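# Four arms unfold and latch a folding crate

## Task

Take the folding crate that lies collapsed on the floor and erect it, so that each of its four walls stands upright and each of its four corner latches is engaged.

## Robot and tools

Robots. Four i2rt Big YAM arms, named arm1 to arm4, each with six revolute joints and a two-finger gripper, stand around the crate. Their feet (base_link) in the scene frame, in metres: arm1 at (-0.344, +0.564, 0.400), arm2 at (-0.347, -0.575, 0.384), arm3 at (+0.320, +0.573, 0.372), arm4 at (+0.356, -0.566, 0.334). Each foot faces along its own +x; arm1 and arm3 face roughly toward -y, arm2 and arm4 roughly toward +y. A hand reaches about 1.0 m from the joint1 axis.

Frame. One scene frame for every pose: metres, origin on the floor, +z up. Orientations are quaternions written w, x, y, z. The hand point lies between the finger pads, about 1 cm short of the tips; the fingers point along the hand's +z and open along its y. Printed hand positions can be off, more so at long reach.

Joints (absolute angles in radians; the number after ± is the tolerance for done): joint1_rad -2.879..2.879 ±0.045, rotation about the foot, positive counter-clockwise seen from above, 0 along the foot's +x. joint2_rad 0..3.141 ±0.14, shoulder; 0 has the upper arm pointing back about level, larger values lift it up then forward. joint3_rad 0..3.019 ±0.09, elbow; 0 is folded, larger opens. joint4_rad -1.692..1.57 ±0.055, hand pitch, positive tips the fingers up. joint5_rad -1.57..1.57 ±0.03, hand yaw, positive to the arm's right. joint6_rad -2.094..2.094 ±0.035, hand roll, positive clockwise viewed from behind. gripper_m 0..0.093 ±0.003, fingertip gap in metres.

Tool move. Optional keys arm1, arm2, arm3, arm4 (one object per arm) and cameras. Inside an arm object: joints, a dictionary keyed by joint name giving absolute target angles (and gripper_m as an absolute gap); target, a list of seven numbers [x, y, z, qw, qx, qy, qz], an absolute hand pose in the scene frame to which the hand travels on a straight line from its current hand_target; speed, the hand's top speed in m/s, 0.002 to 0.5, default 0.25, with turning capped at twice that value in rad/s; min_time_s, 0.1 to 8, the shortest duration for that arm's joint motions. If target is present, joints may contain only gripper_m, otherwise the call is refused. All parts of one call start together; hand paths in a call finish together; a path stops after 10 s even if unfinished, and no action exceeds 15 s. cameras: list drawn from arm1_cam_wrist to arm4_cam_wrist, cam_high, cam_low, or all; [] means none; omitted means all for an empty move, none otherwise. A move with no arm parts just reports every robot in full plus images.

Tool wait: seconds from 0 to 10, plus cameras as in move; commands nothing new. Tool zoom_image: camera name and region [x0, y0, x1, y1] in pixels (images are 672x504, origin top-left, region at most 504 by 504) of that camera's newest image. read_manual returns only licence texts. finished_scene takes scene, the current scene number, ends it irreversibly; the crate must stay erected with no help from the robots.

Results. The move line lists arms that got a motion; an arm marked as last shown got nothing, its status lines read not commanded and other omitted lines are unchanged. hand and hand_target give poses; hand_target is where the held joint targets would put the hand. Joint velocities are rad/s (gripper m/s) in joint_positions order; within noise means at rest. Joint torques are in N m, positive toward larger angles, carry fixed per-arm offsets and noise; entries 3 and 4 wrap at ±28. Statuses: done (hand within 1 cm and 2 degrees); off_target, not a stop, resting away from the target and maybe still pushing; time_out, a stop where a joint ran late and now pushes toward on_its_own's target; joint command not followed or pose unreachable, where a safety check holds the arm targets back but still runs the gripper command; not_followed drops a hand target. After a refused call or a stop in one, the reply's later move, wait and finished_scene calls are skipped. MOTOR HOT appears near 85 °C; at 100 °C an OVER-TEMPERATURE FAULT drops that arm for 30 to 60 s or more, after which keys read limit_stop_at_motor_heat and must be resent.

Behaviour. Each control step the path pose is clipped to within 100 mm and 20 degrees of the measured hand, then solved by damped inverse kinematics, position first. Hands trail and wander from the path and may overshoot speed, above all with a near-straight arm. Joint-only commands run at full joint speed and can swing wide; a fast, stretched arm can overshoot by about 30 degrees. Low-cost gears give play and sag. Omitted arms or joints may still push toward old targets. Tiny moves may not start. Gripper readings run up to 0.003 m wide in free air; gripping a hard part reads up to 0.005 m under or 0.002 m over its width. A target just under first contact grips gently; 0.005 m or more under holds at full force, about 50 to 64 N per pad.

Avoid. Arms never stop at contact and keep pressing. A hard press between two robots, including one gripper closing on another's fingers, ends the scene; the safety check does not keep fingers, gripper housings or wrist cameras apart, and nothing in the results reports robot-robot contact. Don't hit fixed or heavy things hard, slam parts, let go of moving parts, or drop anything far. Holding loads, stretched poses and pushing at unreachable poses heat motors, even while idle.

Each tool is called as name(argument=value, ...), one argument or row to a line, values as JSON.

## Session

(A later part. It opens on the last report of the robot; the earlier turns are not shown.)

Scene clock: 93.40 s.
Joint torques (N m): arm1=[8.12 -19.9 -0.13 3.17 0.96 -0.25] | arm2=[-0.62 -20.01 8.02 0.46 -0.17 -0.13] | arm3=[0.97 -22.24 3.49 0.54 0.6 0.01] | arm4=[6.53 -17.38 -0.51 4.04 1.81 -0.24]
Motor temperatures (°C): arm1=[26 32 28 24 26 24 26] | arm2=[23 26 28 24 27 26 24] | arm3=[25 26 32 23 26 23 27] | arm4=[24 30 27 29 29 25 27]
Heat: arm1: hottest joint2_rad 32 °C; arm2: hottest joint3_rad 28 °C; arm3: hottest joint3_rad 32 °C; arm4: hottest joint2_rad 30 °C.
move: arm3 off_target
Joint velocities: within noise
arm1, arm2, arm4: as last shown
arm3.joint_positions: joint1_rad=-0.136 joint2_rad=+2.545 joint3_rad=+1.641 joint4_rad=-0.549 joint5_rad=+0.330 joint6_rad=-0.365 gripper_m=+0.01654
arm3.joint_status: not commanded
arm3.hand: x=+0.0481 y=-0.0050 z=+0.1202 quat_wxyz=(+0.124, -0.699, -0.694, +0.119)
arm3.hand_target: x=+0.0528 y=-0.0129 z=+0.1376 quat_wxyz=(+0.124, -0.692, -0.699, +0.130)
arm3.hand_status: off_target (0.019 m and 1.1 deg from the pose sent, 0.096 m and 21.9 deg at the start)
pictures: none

move(
  arm3={"target": [0.092, -0.011, 0.198, 0.2498, -0.6593, -0.6639, 0.2516], "speed": 0.16},
  arm2={"target": [-0.072, 0.019, 0.12, 0, 0.7163, -0.6978, 0], "speed": 0.2},
  cameras=["arm2_cam_wrist"],
)

Scene clock: 100.37 s.
Joint torques (N m): arm1=[7.82 -20.42 -0.03 3 0.93 -0.24] | arm2=[0.09 -25.23 7.23 0.06 -0.11 -0.05] | arm3=[0.26 -20.84 3.4 0.91 1.23 -0.06] | arm4=[6.48 -17.32 -0.53 4.05 1.81 -0.24]
Motor temperatures (°C): arm1=[26 32 28 24 26 24 26] | arm2=[23 26 28 24 27 26 24] | arm3=[25 27 31 23 26 23 27] | arm4=[24 30 27 30 30 25 28]
Heat: arm1: hottest joint2_rad 32 °C; arm2: hottest joint3_rad 28 °C; arm3: hottest joint3_rad 31 °C; arm4: hottest joint2_rad 30 °C.
move: arm2 off_target; arm3 off_target
Joint velocities: within noise
arm1, arm4: as last shown
arm2.joint_positions: joint1_rad=-0.290 joint2_rad=+2.634 joint3_rad=+1.800 joint4_rad=-0.769 joint5_rad=+0.000 joint6_rad=-0.457 gripper_m=+0.04614
arm2.joint_status: not commanded
arm2.hand: x=-0.0836 y=+0.0022 z=+0.1087 quat_wxyz=(+0.015, +0.718, -0.696, +0.006)
arm2.hand_target: x=-0.0725 y=+0.0167 z=+0.1194 quat_wxyz=(+0.000, +0.716, -0.698, +0.000)
arm2.hand_status: off_target (0.023 m and 1.9 deg from the pose sent, 0.234 m and 3.9 deg at the start)
arm3.joint_positions: joint1_rad=+0.008 joint2_rad=+2.440 joint3_rad=+1.509 joint4_rad=-0.492 joint5_rad=+0.690 joint6_rad=-0.246 gripper_m=+0.01654
arm3.joint_status: not commanded
arm3.hand: x=+0.0854 y=-0.0039 z=+0.1816 quat_wxyz=(+0.248, -0.669, -0.659, +0.237)
arm3.hand_target: x=+0.0899 y=-0.0096 z=+0.1968 quat_wxyz=(+0.252, -0.659, -0.664, +0.249)
arm3.hand_status: off_target (0.019 m and 2.1 deg from the pose sent, 0.090 m and 21.7 deg at the start)

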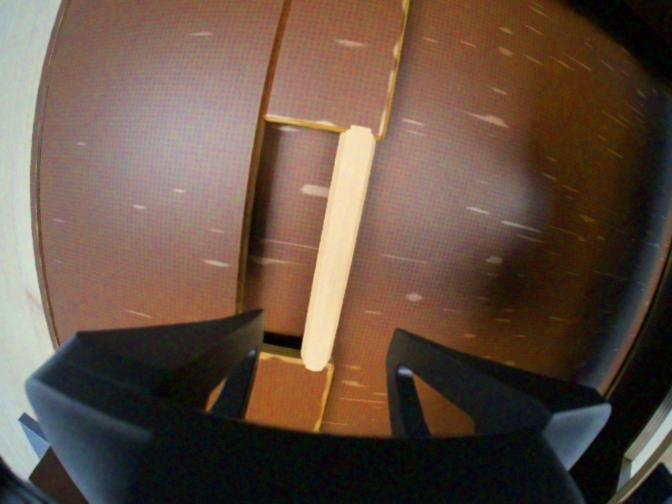

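move(
  arm3={"target": [0.152, -0.013, 0.241, 0.3631, -0.6043, -0.6086, 0.3657], "speed": 0.16},
  arm2={"target": [-0.065, 0.019, 0.041, 0, 0.7163, -0.6978, 0], "speed": 0.1},
  cameras=["arm2_cam_wrist"],
)

Scene clock: 105.60 s.
Joint torques (N m): arm1=[7.71 -20.19 0.12 3.06 0.99 -0.26] | arm2=[-0.97 -24.7 7.13 0.59 -0.09 -0.13] | arm3=[0.26 -19.19 5.14 0.02 1.53 -0.1] | arm4=[6.48 -17.38 -0.51 4.04 1.8 -0.24]
Motor temperatures (°C): arm1=[26 32 28 24 26 24 26] | arm2=[23 26 28 24 27 26 24] | arm3=[25 27 31 23 26 23 28] | arm4=[24 30 27 30 31 25 28]
Heat: arm1: hottest joint2_rad 32 °C; arm2: hottest joint3_rad 28 °C; arm3: hottest joint3_rad 31 °C; arm4: hottest joint5_rad 31 °C.
move: arm2 off_target; arm3 off_target
Joint velocities: within noise
arm1.joint_positions: joint1_rad=+0.962 joint2_rad=+2.608 joint3_rad=+0.927 joint4_rad=+1.305 joint5_rad=+1.318 joint6_rad=-1.198 gripper_m=+0.01679
arm1.joint_status: not commanded
arm1.hand: x=-0.0048 y=+0.2246 z=+0.2416 quat_wxyz=(+0.063, -0.071, -0.733, +0.673)
arm1.hand_target: x=+0.0296 y=+0.2575 z=+0.2517 quat_wxyz=(+0.034, -0.038, -0.730, +0.681)
arm1.hand_status: not commanded
arm2.joint_positions: joint1_rad=-0.290 joint2_rad=+2.800 joint3_rad=+1.933 joint4_rad=-0.740 joint5_rad=+0.000 joint6_rad=-0.460 gripper_m=+0.04614
arm2.joint_status: not commanded
arm2.hand: x=-0.0813 y=+0.0073 z=+0.0389 quat_wxyz=(+0.016, +0.719, -0.695, +0.006)
arm2.hand_target: x=-0.0690 y=+0.0193 z=+0.0413 quat_wxyz=(+0.001, +0.718, -0.696, +0.000)
arm2.hand_status: off_target (0.020 m and 2.1 deg from the pose sent, 0.072 m and 1.9 deg at the start)
arm3.joint_positions: joint1_rad=+0.173 joint2_rad=+2.429 joint3_rad=+1.481 joint4_rad=-0.570 joint5_rad=+1.065 joint6_rad=-0.054 gripper_m=+0.01654
arm3.joint_status: not commanded
arm3.hand: x=+0.1437 y=-0.0035 z=+0.2293 quat_wxyz=(+0.360, -0.615, -0.604, +0.357)
arm3.hand_target: x=+0.1491 y=-0.0131 z=+0.2413 quat_wxyz=(+0.364, -0.604, -0.607, +0.366)
arm3.hand_status: off_target (0.017 m and 1.8 deg from the pose sent, 0.090 m and 21.9 deg at the start)
arm4: as last shown

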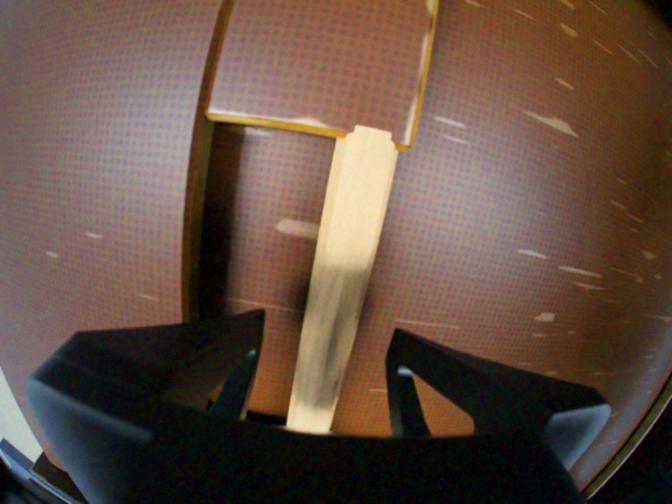

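move(
  arm3={"target": [0.205, -0.015, 0.257, 0.4365, -0.5536, -0.5576, 0.4396], "speed": 0.12},
  arm2={"joints": {"gripper_m": 0.001}},
)

Scene clock: 108.97 s.
Joint torques (N m): arm1=[8.29 -20.37 0.1 3.22 0.94 -0.28] | arm2=[-1.03 -24.59 7.1 0.58 -0.09 -0.13] | arm3=[0.5 -17.9 6.79 -1.11 1.69 0.03] | arm4=[6.53 -17.38 -0.51 4.04 1.8 -0.24]
Motor temperatures (°C): arm1=[26 32 28 24 26 24 26] | arm2=[23 27 28 24 27 26 24] | arm3=[25 27 31 23 27 23 28] | arm4=[24 30 27 30 31 25 28]
Heat: arm1: hottest joint2_rad 32 °C; arm2: hottest joint3_rad 28 °C; arm3: hottest joint3_rad 31 °C; arm4: hottest joint5_rad 31 °C.
move: arm2 off_target; arm3 off_target
Joint velocities: within noise
arm1, arm4: as last shown
arm2.joint_positions: joint1_rad=-0.290 joint2_rad=+2.800 joint3_rad=+1.935 joint4_rad=-0.740 joint5_rad=+0.000 joint6_rad=-0.460 gripper_m=+0.01647
arm2.joint_status: gripper_m off_target (ended at +0.01650, target +0.00100)
arm2.hand: x=-0.0809 y=+0.0081 z=+0.0393 quat_wxyz=(+0.016, +0.719, -0.695, +0.006)
arm2.hand_target: x=-0.0687 y=+0.0199 z=+0.0416 quat_wxyz=(+0.000, +0.718, -0.696, +0.000)
arm2.hand_status: not commanded
arm3.joint_positions: joint1_rad=+0.298 joint2_rad=+2.516 joint3_rad=+1.607 joint4_rad=-0.981 joint5_rad=+1.298 joint6_rad=+0.350 gripper_m=+0.01654
arm3.joint_status: not commanded
arm3.hand: x=+0.1996 y=-0.0036 z=+0.2520 quat_wxyz=(+0.428, -0.568, -0.554, +0.433)
arm3.hand_target: x=+0.2072 y=-0.0171 z=+0.2580 quat_wxyz=(+0.432, -0.553, -0.557, +0.444)
arm3.hand_status: off_target (0.014 m and 2.1 deg from the pose sent, 0.068 m and 15.7 deg at the start)
pictures: none

move(
  arm3={"target": [0.27, -0.016, 0.258, 0.4626, -0.5321, -0.5358, 0.4658], "speed": 0.1},
  arm2={"target": [-0.094, 0.0205, 0.137, -0.131, 0.707, -0.6834, 0.1266], "speed": 0.14},
)

Scene clock: 112.87 s.
Joint torques (N m): arm1=[8.35 -20.89 0.02 3.4 0.95 -0.24] | arm2=[0.85 -28.04 4.12 0.36 0.65 0.07] | arm3=[2.73 -18.78 6.72 -2.33 0.32 0.04] | arm4=[6.53 -17.38 -0.53 4.04 1.8 -0.24]
Motor temperatures (°C): arm1=[26 32 28 24 26 24 26] | arm2=[23 27 28 24 27 26 25] | arm3=[25 27 31 23 27 23 28] | arm4=[24 30 27 30 31 25 28]
Heat: arm1: hottest joint2_rad 32 °C; arm2: hottest joint3_rad 28 °C; arm3: hottest joint3_rad 31 °C; arm4: hottest joint5_rad 31 °C.
move: arm2 off_target; arm3 off_target
Joint velocities: within noise
arm1, arm4: as last shown
arm1.hand_target: x=+0.0296 y=+0.2574 z=+0.2517 quat_wxyz=(+0.034, -0.038, -0.730, +0.681)
arm2.joint_positions: joint1_rad=-0.183 joint2_rad=+2.598 joint3_rad=+1.665 joint4_rad=-0.538 joint5_rad=+0.324 joint6_rad=-0.372 gripper_m=+0.01647
arm2.joint_status: not commanded
arm2.hand: x=-0.0950 y=+0.0081 z=+0.1084 quat_wxyz=(-0.114, +0.710, -0.684, +0.125)
arm2.hand_target: x=-0.0947 y=+0.0236 z=+0.1362 quat_wxyz=(-0.134, +0.707, -0.684, +0.121)
arm2.hand_status: off_target (0.031 m and 2.0 deg from the pose sent, 0.099 m and 21.9 deg at the start)
arm3.joint_positions: joint1_rad=+0.368 joint2_rad=+2.680 joint3_rad=+1.843 joint4_rad=-1.646 joint5_rad=+1.338 joint6_rad=+0.940 gripper_m=+0.01654
arm3.joint_status: not commanded
arm3.hand: x=+0.2376 y=-0.0025 z=+0.2559 quat_wxyz=(+0.467, -0.547, -0.522, +0.458)
arm3.hand_target: x=+0.2658 y=-0.0135 z=+0.2576 quat_wxyz=(+0.460, -0.534, -0.537, +0.464)
arm3.hand_status: off_target (0.035 m and 2.6 deg from the pose sent, 0.072 m and 7.1 deg at the start; a joint's target at an end of its range on 18 of 64 steps)
pictures: none

move(
  arm3={"target": [0.3, -0.016, 0.258, 0.4341, -0.5556, -0.5595, 0.4371], "speed": 0.1},
  arm2={"target": [-0.136, 0.0195, 0.2, -0.2577, 0.6713, -0.6489, 0.2491], "speed": 0.14},
  cameras=["cam_high"],
)

Scene clock: 117.03 s.
Joint torques (N m): arm1=[8.47 -20.6 -0.02 3.3 0.89 -0.25] | arm2=[0.67 -26.52 3.93 0.42 1.08 0.05] | arm3=[4.72 -20.19 5.38 0.16 -0.18 -0.46] | arm4=[6.53 -17.32 -0.54 4.03 1.75 -0.24]
Motor temperatures (°C): arm1=[26 32 28 24 26 24 26] | arm2=[23 28 28 24 27 26 25] | arm3=[25 28 31 23 27 23 28] | arm4=[24 30 26 30 32 25 28]
Heat: arm1: hottest joint2_rad 32 °C; arm2: hottest joint2_rad 28 °C; arm3: hottest joint3_rad 31 °C; arm4: hottest joint5_rad 32 °C.
move: arm2 off_target; arm3 off_target
Joint velocities: within noise
arm1.joint_positions: joint1_rad=+0.962 joint2_rad=+2.608 joint3_rad=+0.928 joint4_rad=+1.305 joint5_rad=+1.320 joint6_rad=-1.199 gripper_m=+0.01679
arm1.joint_status: not commanded
arm1.hand: x=-0.0044 y=+0.2243 z=+0.2418 quat_wxyz=(+0.063, -0.071, -0.733, +0.674)
arm1.hand_target: x=+0.0303 y=+0.2571 z=+0.2521 quat_wxyz=(+0.033, -0.038, -0.730, +0.681)
arm1.hand_status: not commanded
arm2.joint_positions: joint1_rad=-0.029 joint2_rad=+2.484 joint3_rad=+1.527 joint4_rad=-0.479 joint5_rad=+0.701 joint6_rad=-0.262 gripper_m=+0.01647
arm2.joint_status: not commanded
arm2.hand: x=-0.1346 y=+0.0088 z=+0.1753 quat_wxyz=(-0.239, +0.678, -0.647, +0.254)
arm2.hand_target: x=-0.1361 y=+0.0185 z=+0.1988 quat_wxyz=(-0.256, +0.673, -0.647, +0.251)
arm2.hand_status: off_target (0.027 m and 2.4 deg from the pose sent, 0.101 m and 22.6 deg at the start)
arm3.joint_positions: joint1_rad=+0.401 joint2_rad=+2.657 joint3_rad=+1.843 joint4_rad=-1.604 joint5_rad=+1.261 joint6_rad=+0.871 gripper_m=+0.01654
arm3.joint_status: not commanded
arm3.hand: x=+0.2595 y=-0.0032 z=+0.2562 quat_wxyz=(+0.457, -0.562, -0.535, +0.434)
arm3.hand_target: x=+0.2986 y=-0.0150 z=+0.2600 quat_wxyz=(+0.438, -0.550, -0.559, +0.439)
arm3.hand_status: off_target (0.043 m and 4.0 deg from the pose sent, 0.064 m and 6.3 deg at the start)
arm4.joint_positions: joint1_rad=+0.904 joint2_rad=+2.432 joint3_rad=+0.883 joint4_rad=+1.327 joint5_rad=+1.131 joint6_rad=-1.355 gripper_m=+0.01672
arm4.joint_status: not commanded
arm4.hand: x=-0.0281 y=-0.2003 z=+0.2455 quat_wxyz=(-0.673, +0.739, -0.016, +0.005)
arm4.hand_target: x=-0.0346 y=-0.2273 z=+0.2567 quat_wxyz=(-0.682, +0.731, -0.008, +0.001)
arm4.hand_status: not commanded

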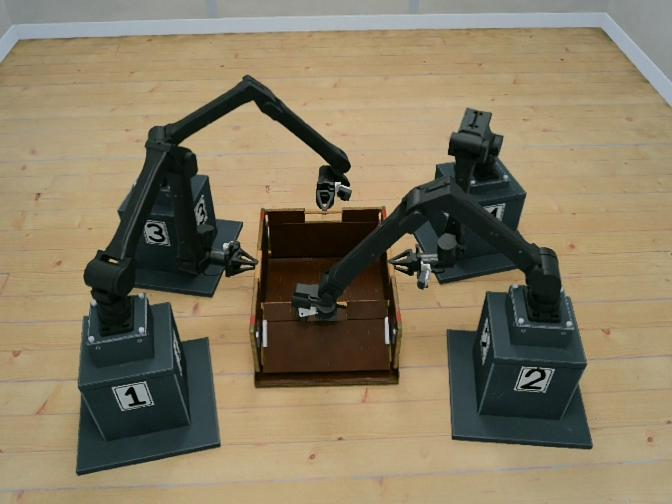

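move(
  arm2={"target": [-0.196, 0.0145, 0.24, -0.3703, 0.6163, -0.5958, 0.3579], "speed": 0.15},
  cameras=["cam_high"],
)

zoom_image(
  camera="cam_high",
  region=[250, 195, 400, 235],
)

Scene clock: 120.40 s.
Joint torques (N m): arm1=[8 -20.66 -0.01 3.17 0.89 -0.2] | arm2=[0.15 -24.88 4.64 -0.34 1.17 0.22] | arm3=[4.37 -20.37 5.38 0.32 -0.2 -0.46] | arm4=[6.53 -17.38 -0.53 4.01 1.74 -0.24]
Motor temperatures (°C): arm1=[26 32 28 24 26 24 26] | arm2=[23 28 28 24 27 26 25] | arm3=[26 28 31 23 27 23 28] | arm4=[24 30 26 30 32 25 28]
Heat: arm1: hottest joint2_rad 32 °C; arm2: hottest joint2_rad 28 °C; arm3: hottest joint3_rad 31 °C; arm4: hottest joint5_rad 32 °C.
move: arm2 off_target
Joint velocities: within noise
arm1, arm3, arm4: as last shown
arm2.joint_positions: joint1_rad=+0.138 joint2_rad=+2.473 joint3_rad=+1.498 joint4_rad=-0.541 joint5_rad=+1.070 joint6_rad=-0.090 gripper_m=+0.01647
arm2.joint_status: not commanded
arm2.hand: x=-0.1944 y=+0.0091 z=+0.2226 quat_wxyz=(-0.362, +0.626, -0.590, +0.360)
arm2.hand_target: x=-0.1948 y=+0.0156 z=+0.2396 quat_wxyz=(-0.372, +0.617, -0.594, +0.358)
arm2.hand_status: off_target (0.018 m and 1.6 deg from the pose sent, 0.089 m and 21.3 deg at the start)

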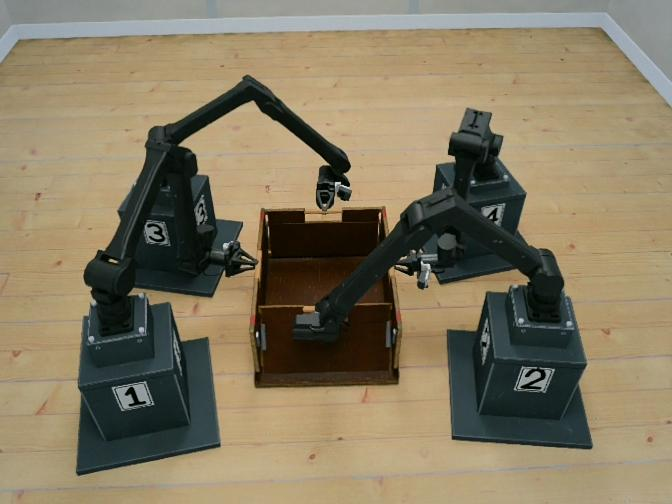

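Scaled by 3.360 from the camera's image (finer frame: 960x720).

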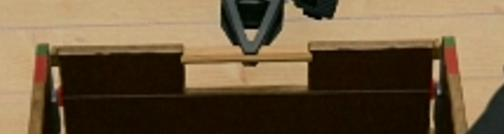

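move(
  arm2={"target": [-0.2485, 0.0085, 0.2555, -0.4476, 0.5627, -0.5439, 0.4326], "speed": 0.12},
  arm3={"target": [0.243, -0.008, 0.262, 0.4341, -0.5556, -0.5595, 0.4371], "speed": 0.08},
)

Scene clock: 124.03 s.
Joint torques (N m): arm1=[7.94 -20.31 0.13 3.19 0.89 -0.26] | arm2=[-0.21 -23.88 3.9 -1.69 1.63 0.52] | arm3=[-1.67 -20.25 3.81 0.2 0.72 -0.35] | arm4=[6.53 -17.32 -0.53 4.03 1.74 -0.24]
Motor temperatures (°C): arm1=[26 32 27 24 26 24 26] | arm2=[23 28 28 24 28 26 25] | arm3=[26 28 31 23 27 23 28] | arm4=[24 30 26 30 32 25 28]
Heat: arm1: hottest joint2_rad 32 °C; arm2: hottest joint2_rad 28 °C; arm3: hottest joint3_rad 31 °C; arm4: hottest joint5_rad 32 °C.
move: arm2 off_target; arm3 off_target
Joint velocities: within noise
arm1, arm4: as last shown
arm2.joint_positions: joint1_rad=+0.261 joint2_rad=+2.568 joint3_rad=+1.647 joint4_rad=-0.969 joint5_rad=+1.303 joint6_rad=+0.321 gripper_m=+0.01647
arm2.joint_status: not commanded
arm2.hand: x=-0.2502 y=+0.0113 z=+0.2449 quat_wxyz=(-0.439, +0.572, -0.546, +0.427)
arm2.hand_target: x=-0.2478 y=+0.0094 z=+0.2558 quat_wxyz=(-0.448, +0.563, -0.544, +0.431)
arm2.hand_status: off_target (0.011 m and 1.6 deg from the pose sent, 0.063 m and 15.7 deg at the start)
arm3.joint_positions: joint1_rad=+0.396 joint2_rad=+2.570 joint3_rad=+1.710 joint4_rad=-1.308 joint5_rad=+1.276 joint6_rad=+0.633 gripper_m=+0.01654
arm3.joint_status: not commanded
arm3.hand: x=+0.2561 y=-0.0036 z=+0.2571 quat_wxyz=(+0.429, -0.558, -0.556, +0.441)
arm3.hand_target: x=+0.2486 y=-0.0076 z=+0.2611 quat_wxyz=(+0.433, -0.556, -0.561, +0.435)
arm3.hand_status: off_target (0.015 m and 0.8 deg from the pose sent, 0.018 m and 4.0 deg at the start)
arm4.hand_target: x=-0.0347 y=-0.2273 z=+0.2567 quat_wxyz=(-0.682, +0.731, -0.008, +0.001)
pictures: none

move(
  arm2={"target": [-0.335, 0.006, 0.256, -0.4622, 0.5508, -0.5324, 0.4467], "speed": 0.1},
  cameras=["cam_high"],
)

zoom_image(
  camera="cam_high",
  region=[240, 290, 415, 395],
)

Scene clock: 127.87 s.
Joint torques (N m): arm1=[8 -20.66 -0.1 3.26 0.74 -0.23] | arm2=[3.43 -24.94 4.18 -2.61 -0.45 0.6] | arm3=[-1.85 -20.07 4.05 0.39 0.68 -0.37] | arm4=[6.3 -17.44 -0.54 3.92 1.47 -0.24]
Motor temperatures (°C): arm1=[26 32 27 24 26 24 26] | arm2=[23 28 27 25 28 26 25] | arm3=[26 28 31 23 26 23 28] | arm4=[24 30 26 30 32 25 28]
Heat: arm1: hottest joint2_rad 32 °C; arm2: hottest joint2_rad 28 °C; arm3: hottest joint3_rad 31 °C; arm4: hottest joint5_rad 32 °C.
move: arm2 off_target
Joint velocities: within noise
arm1.joint_positions: joint1_rad=+0.961 joint2_rad=+2.610 joint3_rad=+0.931 joint4_rad=+1.305 joint5_rad=+1.325 joint6_rad=-1.201 gripper_m=+0.01679
arm1.joint_status: not commanded
arm1.hand: x=-0.0049 y=+0.2236 z=+0.2416 quat_wxyz=(+0.065, -0.073, -0.732, +0.674)
arm1.hand_target: x=+0.0311 y=+0.2565 z=+0.2521 quat_wxyz=(+0.033, -0.040, -0.730, +0.682)
arm1.hand_status: not commanded
arm2.joint_positions: joint1_rad=+0.357 joint2_rad=+2.719 joint3_rad=+1.894 joint4_rad=-1.618 joint5_rad=+1.309 joint6_rad=+0.887 gripper_m=+0.01613
arm2.joint_status: not commanded
arm2.hand: x=-0.3055 y=+0.0113 z=+0.2512 quat_wxyz=(-0.461, +0.545, -0.534, +0.453)
arm2.hand_target: x=-0.3280 y=+0.0070 z=+0.2570 quat_wxyz=(-0.463, +0.549, -0.532, +0.448)
arm2.hand_status: off_target (0.030 m and 1.0 deg from the pose sent, 0.086 m and 4.6 deg at the start)
arm3.joint_positions: joint1_rad=+0.396 joint2_rad=+2.570 joint3_rad=+1.710 joint4_rad=-1.307 joint5_rad=+1.278 joint6_rad=+0.632 gripper_m=+0.01654
arm3.joint_status: not commanded
arm3.hand: x=+0.2561 y=-0.0039 z=+0.2572 quat_wxyz=(+0.429, -0.558, -0.556, +0.441)
arm3.hand_target: x=+0.2486 y=-0.0077 z=+0.2610 quat_wxyz=(+0.433, -0.556, -0.560, +0.436)
arm3.hand_status: not commanded
arm4.joint_positions: joint1_rad=+0.907 joint2_rad=+2.432 joint3_rad=+0.883 joint4_rad=+1.328 joint5_rad=+1.138 joint6_rad=-1.355 gripper_m=+0.01672
arm4.joint_status: not commanded
arm4.hand: x=-0.0279 y=-0.2015 z=+0.2460 quat_wxyz=(-0.674, +0.739, -0.018, +0.006)
arm4.hand_target: x=-0.0349 y=-0.2273 z=+0.2571 quat_wxyz=(-0.682, +0.731, -0.008, +0.001)
arm4.hand_status: not commanded

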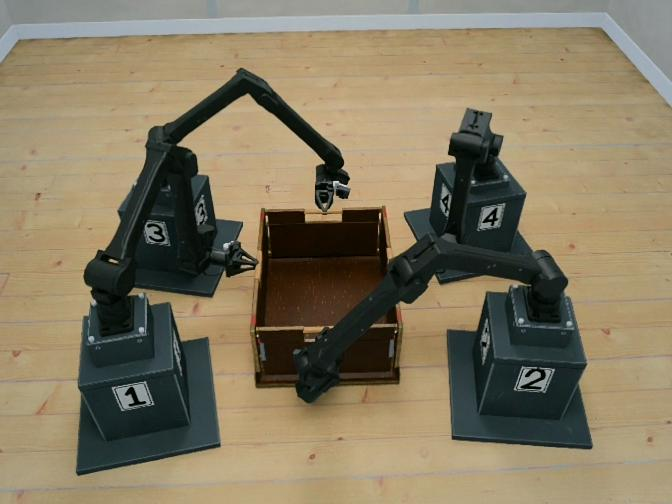

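Scaled by 2.880 from the camera's image (finer frame: 960x720).

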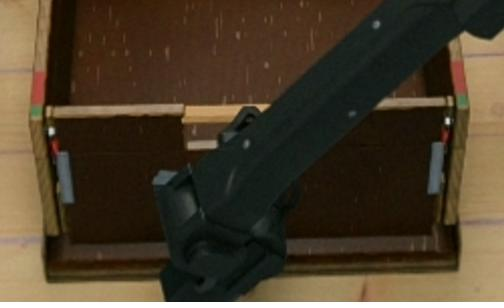

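move(
  arm2={"target": [-0.283, 0.006, 0.256, -0.4622, 0.5508, -0.5324, 0.4467], "speed": 0.08},
  arm1={"target": [0.012, 0.236, 0.249, 0.0348, -0.0373, -0.7304, 0.6811], "speed": 0.06},
  arm4={"target": [-0.032, -0.21, 0.256, -0.682, 0.7314, -0.0044, 0.0041], "speed": 0.06},
  cameras=["cam_high"],
)

zoom_image(
  camera="cam_high",
  region=[240, 195, 415, 395],
)

Scene clock: 130.97 s.
Joint torques (N m): arm1=[3.72 -19.72 -0.83 3.23 0.2 -0.24] | arm2=[-2.32 -25.29 2.84 -0.35 0.21 0.18] | arm3=[-2.02 -20.01 3.84 0.42 0.71 -0.35] | arm4=[3.43 -17.14 0.59 3.43 0.58 -0.35]
Motor temperatures (°C): arm1=[26 32 27 24 26 24 26] | arm2=[23 28 27 25 28 26 25] | arm3=[25 28 30 23 26 23 28] | arm4=[24 30 26 30 32 25 28]
Heat: arm1: hottest joint2_rad 32 °C; arm2: hottest joint2_rad 28 °C; arm3: hottest joint3_rad 30 °C; arm4: hottest joint5_rad 32 °C.
move: arm1 off_target; arm2 off_target; arm4 off_target
Joint velocities: within noise
arm1.joint_positions: joint1_rad=+0.953 joint2_rad=+2.625 joint3_rad=+0.914 joint4_rad=+1.402 joint5_rad=+1.274 joint6_rad=-1.265 gripper_m=+0.01679
arm1.joint_status: not commanded
arm1.hand: x=-0.0062 y=+0.2230 z=+0.2421 quat_wxyz=(+0.049, -0.057, -0.733, +0.676)
arm1.hand_target: x=+0.0090 y=+0.2368 z=+0.2484 quat_wxyz=(+0.038, -0.035, -0.732, +0.679)
arm1.hand_status: off_target (0.023 m and 2.9 deg from the pose sent, 0.022 m and 5.4 deg at the start)
arm2.joint_positions: joint1_rad=+0.357 joint2_rad=+2.668 joint3_rad=+1.797 joint4_rad=-1.420 joint5_rad=+1.346 joint6_rad=+0.721 gripper_m=+0.01612
arm2.joint_status: not commanded
arm2.hand: x=-0.3036 y=+0.0100 z=+0.2501 quat_wxyz=(-0.470, +0.562, -0.517, +0.442)
arm2.hand_target: x=-0.2888 y=+0.0058 z=+0.2555 quat_wxyz=(-0.463, +0.553, -0.529, +0.446)
arm2.hand_status: off_target (0.022 m and 2.4 deg from the pose sent, 0.024 m and 1.0 deg at the start)
arm3: as last shown
arm4.joint_positions: joint1_rad=+0.904 joint2_rad=+2.432 joint3_rad=+0.880 joint4_rad=+1.335 joint5_rad=+1.125 joint6_rad=-1.361 gripper_m=+0.01672
arm4.joint_status: not commanded
arm4.hand: x=-0.0282 y=-0.2007 z=+0.2460 quat_wxyz=(-0.673, +0.739, -0.013, +0.003)
arm4.hand_target: x=-0.0309 y=-0.2102 z=+0.2553 quat_wxyz=(-0.680, +0.733, -0.004, +0.005)
arm4.hand_status: off_target (0.014 m and 1.7 deg from the pose sent, 0.014 m and 2.0 deg at the start)

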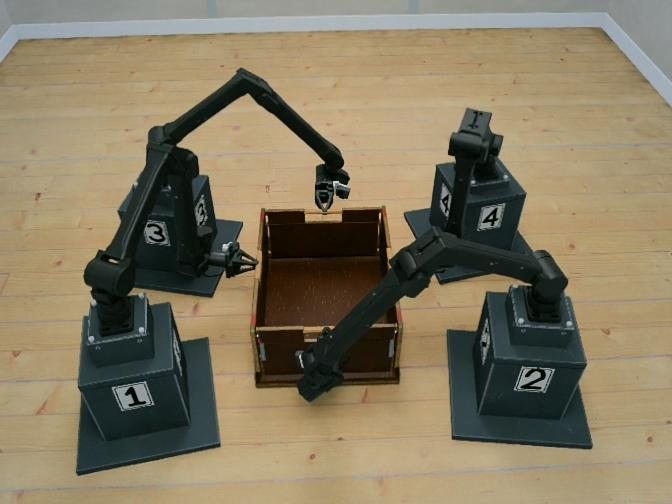

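Scaled by 2.520 from the camera's image (finer frame: 960x720).

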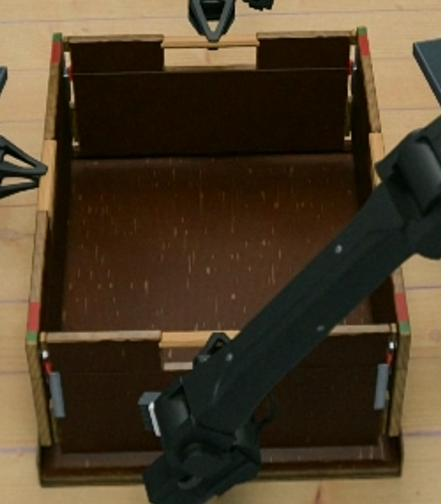

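move(
  arm1={"joints": {"gripper_m": 0.046}},
  arm2={"joints": {"gripper_m": 0.046}},
  arm3={"joints": {"gripper_m": 0.046}},
  arm4={"joints": {"gripper_m": 0.046}},
  cameras=["arm1_cam_wrist","arm2_cam_wrist","arm3_cam_wrist","arm4_cam_wrist"],
)

Scene clock: 133.23 s.
Joint torques (N m): arm1=[-0.26 -19.6 -0.65 2.63 0.26 0] | arm2=[0.44 -24.76 4.21 -0.42 0.41 0.12] | arm3=[-1.49 -19.72 3.77 -0.14 0.67 0.04] | arm4=[2.2 -16.44 1.42 2.18 0.07 -0.01]
Motor temperatures (°C): arm1=[26 32 27 24 26 24 26] | arm2=[23 28 27 25 27 26 25] | arm3=[25 28 30 23 26 23 28] | arm4=[24 30 26 30 31 25 28]
Heat: arm1: hottest joint2_rad 32 °C; arm2: hottest joint2_rad 28 °C; arm3: hottest joint3_rad 30 °C; arm4: hottest joint5_rad 31 °C.
move: arm1 done; arm2 done; arm3 done; arm4 done
Joint velocities: within noise
arm1.joint_positions: joint1_rad=+1.005 joint2_rad=+2.623 joint3_rad=+0.913 joint4_rad=+1.417 joint5_rad=+1.274 joint6_rad=-1.305 gripper_m=+0.04596
arm1.joint_status: all done
arm1.hand: x=+0.0115 y=+0.2410 z=+0.2443 quat_wxyz=(+0.040, -0.028, -0.734, +0.678)
arm1.hand_target: x=+0.0124 y=+0.2405 z=+0.2484 quat_wxyz=(+0.037, -0.028, -0.732, +0.679)
arm1.hand_status: not commanded
arm2.joint_positions: joint1_rad=+0.328 joint2_rad=+2.667 joint3_rad=+1.772 joint4_rad=-1.420 joint5_rad=+1.333 joint6_rad=+0.721 gripper_m=+0.04589
arm2.joint_status: all done
arm2.hand: x=-0.2851 y=-0.0017 z=+0.2453 quat_wxyz=(-0.454, +0.559, -0.523, +0.456)
arm2.hand_target: x=-0.2845 y=+0.0044 z=+0.2548 quat_wxyz=(-0.459, +0.552, -0.534, +0.447)
arm2.hand_status: not commanded
arm3.joint_positions: joint1_rad=+0.387 joint2_rad=+2.570 joint3_rad=+1.710 joint4_rad=-1.287 joint5_rad=+1.278 joint6_rad=+0.583 gripper_m=+0.04590
arm3.joint_status: all done
arm3.hand: x=+0.2512 y=-0.0053 z=+0.2559 quat_wxyz=(+0.436, -0.552, -0.564, +0.433)
arm3.hand_target: x=+0.2437 y=-0.0077 z=+0.2605 quat_wxyz=(+0.434, -0.558, -0.559, +0.433)
arm3.hand_status: not commanded
arm4.joint_positions: joint1_rad=+0.929 joint2_rad=+2.426 joint3_rad=+0.860 joint4_rad=+1.364 joint5_rad=+1.140 joint6_rad=-1.401 gripper_m=+0.04595
arm4.joint_status: all done
arm4.hand: x=-0.0290 y=-0.2128 z=+0.2506 quat_wxyz=(-0.677, +0.736, +0.001, +0.009)
arm4.hand_target: x=-0.0304 y=-0.2146 z=+0.2545 quat_wxyz=(-0.679, +0.734, +0.004, +0.008)
arm4.hand_status: not commanded

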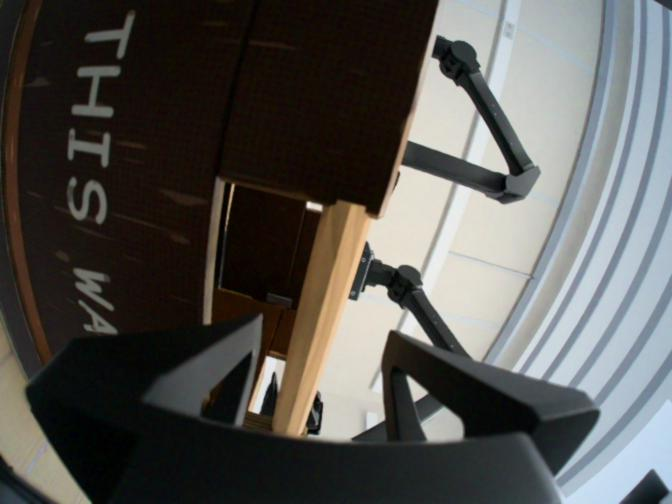

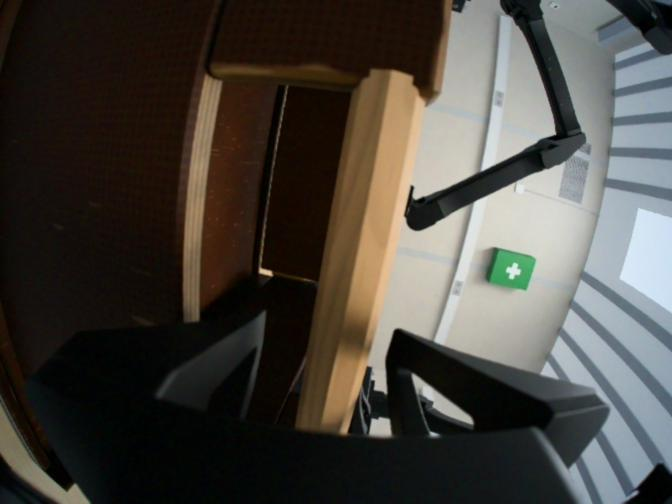

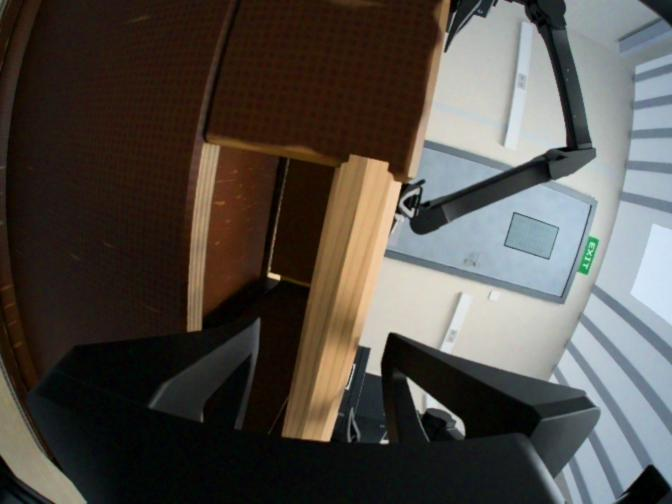

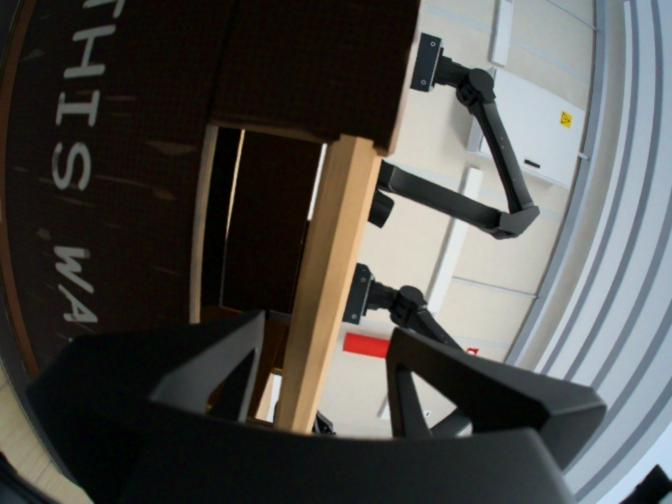

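move(
  arm1={"target": [0.012, 0.32, 0.249, 0.037, -0.028, -0.732, 0.679], "speed": 0.14},
  arm2={"target": [-0.365, 0.0, 0.26, -0.459, 0.552, -0.534, 0.447], "speed": 0.14},
  arm3={"target": [0.322, -0.008, 0.265, 0.434, -0.558, -0.559, 0.433], "speed": 0.14},
  arm4={"target": [-0.03, -0.295, 0.256, -0.679, 0.734, 0.004, 0.008], "speed": 0.14},
  cameras=["cam_high","cam_low"],
)

zoom_image(
  camera="cam_high",
  region=[240, 195, 415, 395],
)

Scene clock: 137.43 s.
Joint torques (N m): arm1=[-0.03 -18.84 -1.02 1.17 0.56 0.27] | arm2=[-0.73 -23 6.08 -1.29 0.28 0.15] | arm3=[-1.49 -17.14 6.58 -1.61 0.33 0.25] | arm4=[1.67 -15.68 0.5 0.84 0.16 0.38]
Motor temperatures (°C): arm1=[26 32 27 24 26 24 26] | arm2=[23 28 27 25 27 26 25] | arm3=[25 28 30 23 26 23 28] | arm4=[24 30 26 30 31 25 28]
Heat: arm1: hottest joint2_rad 32 °C; arm2: hottest joint2_rad 28 °C; arm3: hottest joint3_rad 30 °C; arm4: hottest joint5_rad 31 °C.
move: arm1 done; arm2 done; arm3 off_target; arm4 done
Joint velocities: within noise
arm1.joint_positions: joint1_rad=+1.200 joint2_rad=+2.548 joint3_rad=+0.841 joint4_rad=+1.035 joint5_rad=+1.446 joint6_rad=-0.920 gripper_m=+0.04596
arm1.joint_status: not commanded
arm1.hand: x=+0.0127 y=+0.3200 z=+0.2471 quat_wxyz=(+0.038, -0.024, -0.732, +0.680)
arm1.hand_target: x=+0.0118 y=+0.3192 z=+0.2496 quat_wxyz=(+0.036, -0.028, -0.732, +0.680)
arm1.hand_status: done (0.002 m and 0.5 deg from the pose sent, 0.079 m and 0.4 deg at the start)
arm2.joint_positions: joint1_rad=+0.463 joint2_rad=+2.694 joint3_rad=+1.869 joint4_rad=-1.688 joint5_rad=+1.235 joint6_rad=+0.957 gripper_m=+0.04589
arm2.joint_status: not commanded
arm2.hand: x=-0.3656 y=-0.0055 z=+0.2597 quat_wxyz=(-0.458, +0.563, -0.528, +0.440)
arm2.hand_target: x=-0.3631 y=+0.0000 z=+0.2597 quat_wxyz=(-0.458, +0.558, -0.535, +0.439)
arm2.hand_status: done (0.005 m and 1.6 deg from the pose sent, 0.081 m and 1.9 deg at the start; a joint's target at an end of its range on 59 of 76 steps)
arm3.joint_positions: joint1_rad=+0.506 joint2_rad=+2.610 joint3_rad=+1.835 joint4_rad=-1.623 joint5_rad=+1.201 joint6_rad=+0.863 gripper_m=+0.04590
arm3.joint_status: not commanded
arm3.hand: x=+0.3239 y=-0.0050 z=+0.2757 quat_wxyz=(+0.430, -0.555, -0.561, +0.437)
arm3.hand_target: x=+0.3215 y=-0.0077 z=+0.2651 quat_wxyz=(+0.434, -0.558, -0.559, +0.433)
arm3.hand_status: off_target (0.011 m and 0.8 deg from the pose sent, 0.071 m and 0.9 deg at the start)
arm4.joint_positions: joint1_rad=+1.116 joint2_rad=+2.398 joint3_rad=+0.785 joint4_rad=+1.325 joint5_rad=+1.316 joint6_rad=-1.314 gripper_m=+0.04595
arm4.joint_status: not commanded
arm4.hand: x=-0.0327 y=-0.2939 z=+0.2560 quat_wxyz=(-0.681, +0.732, +0.007, +0.009)
arm4.hand_target: x=-0.0297 y=-0.2937 z=+0.2568 quat_wxyz=(-0.680, +0.733, +0.003, +0.008)
arm4.hand_status: done (0.003 m and 0.5 deg from the pose sent, 0.082 m and 0.5 deg at the start)

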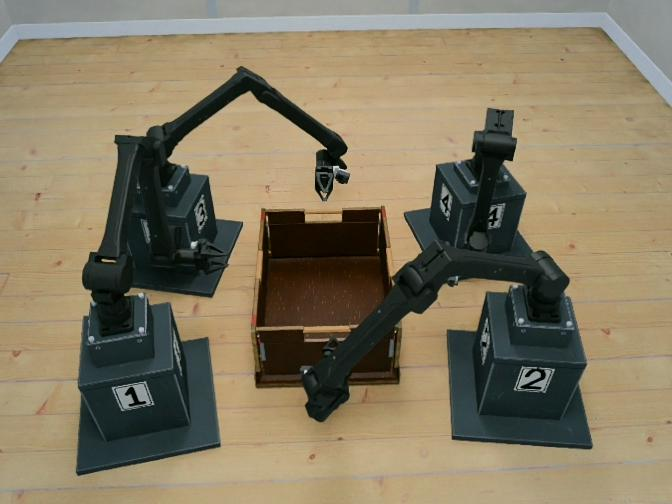

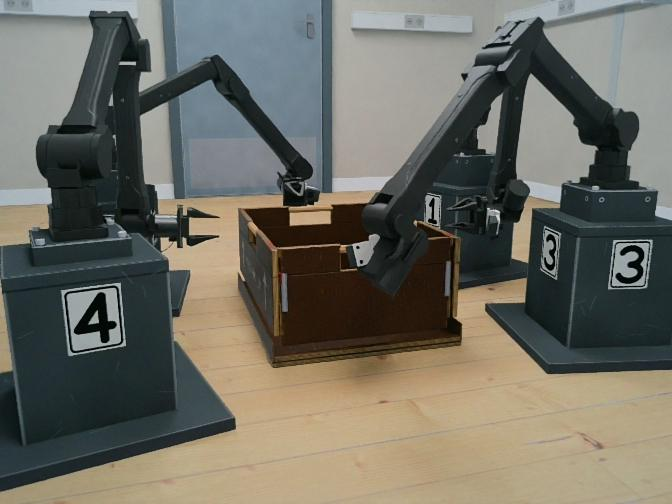

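Scaled by 2.520 from the camera's image (finer frame: 960x720).

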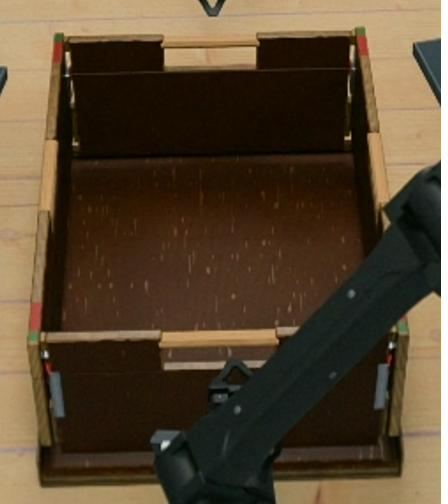

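finished_scene(
  scene=2,
)

The scene is finished: the task was done.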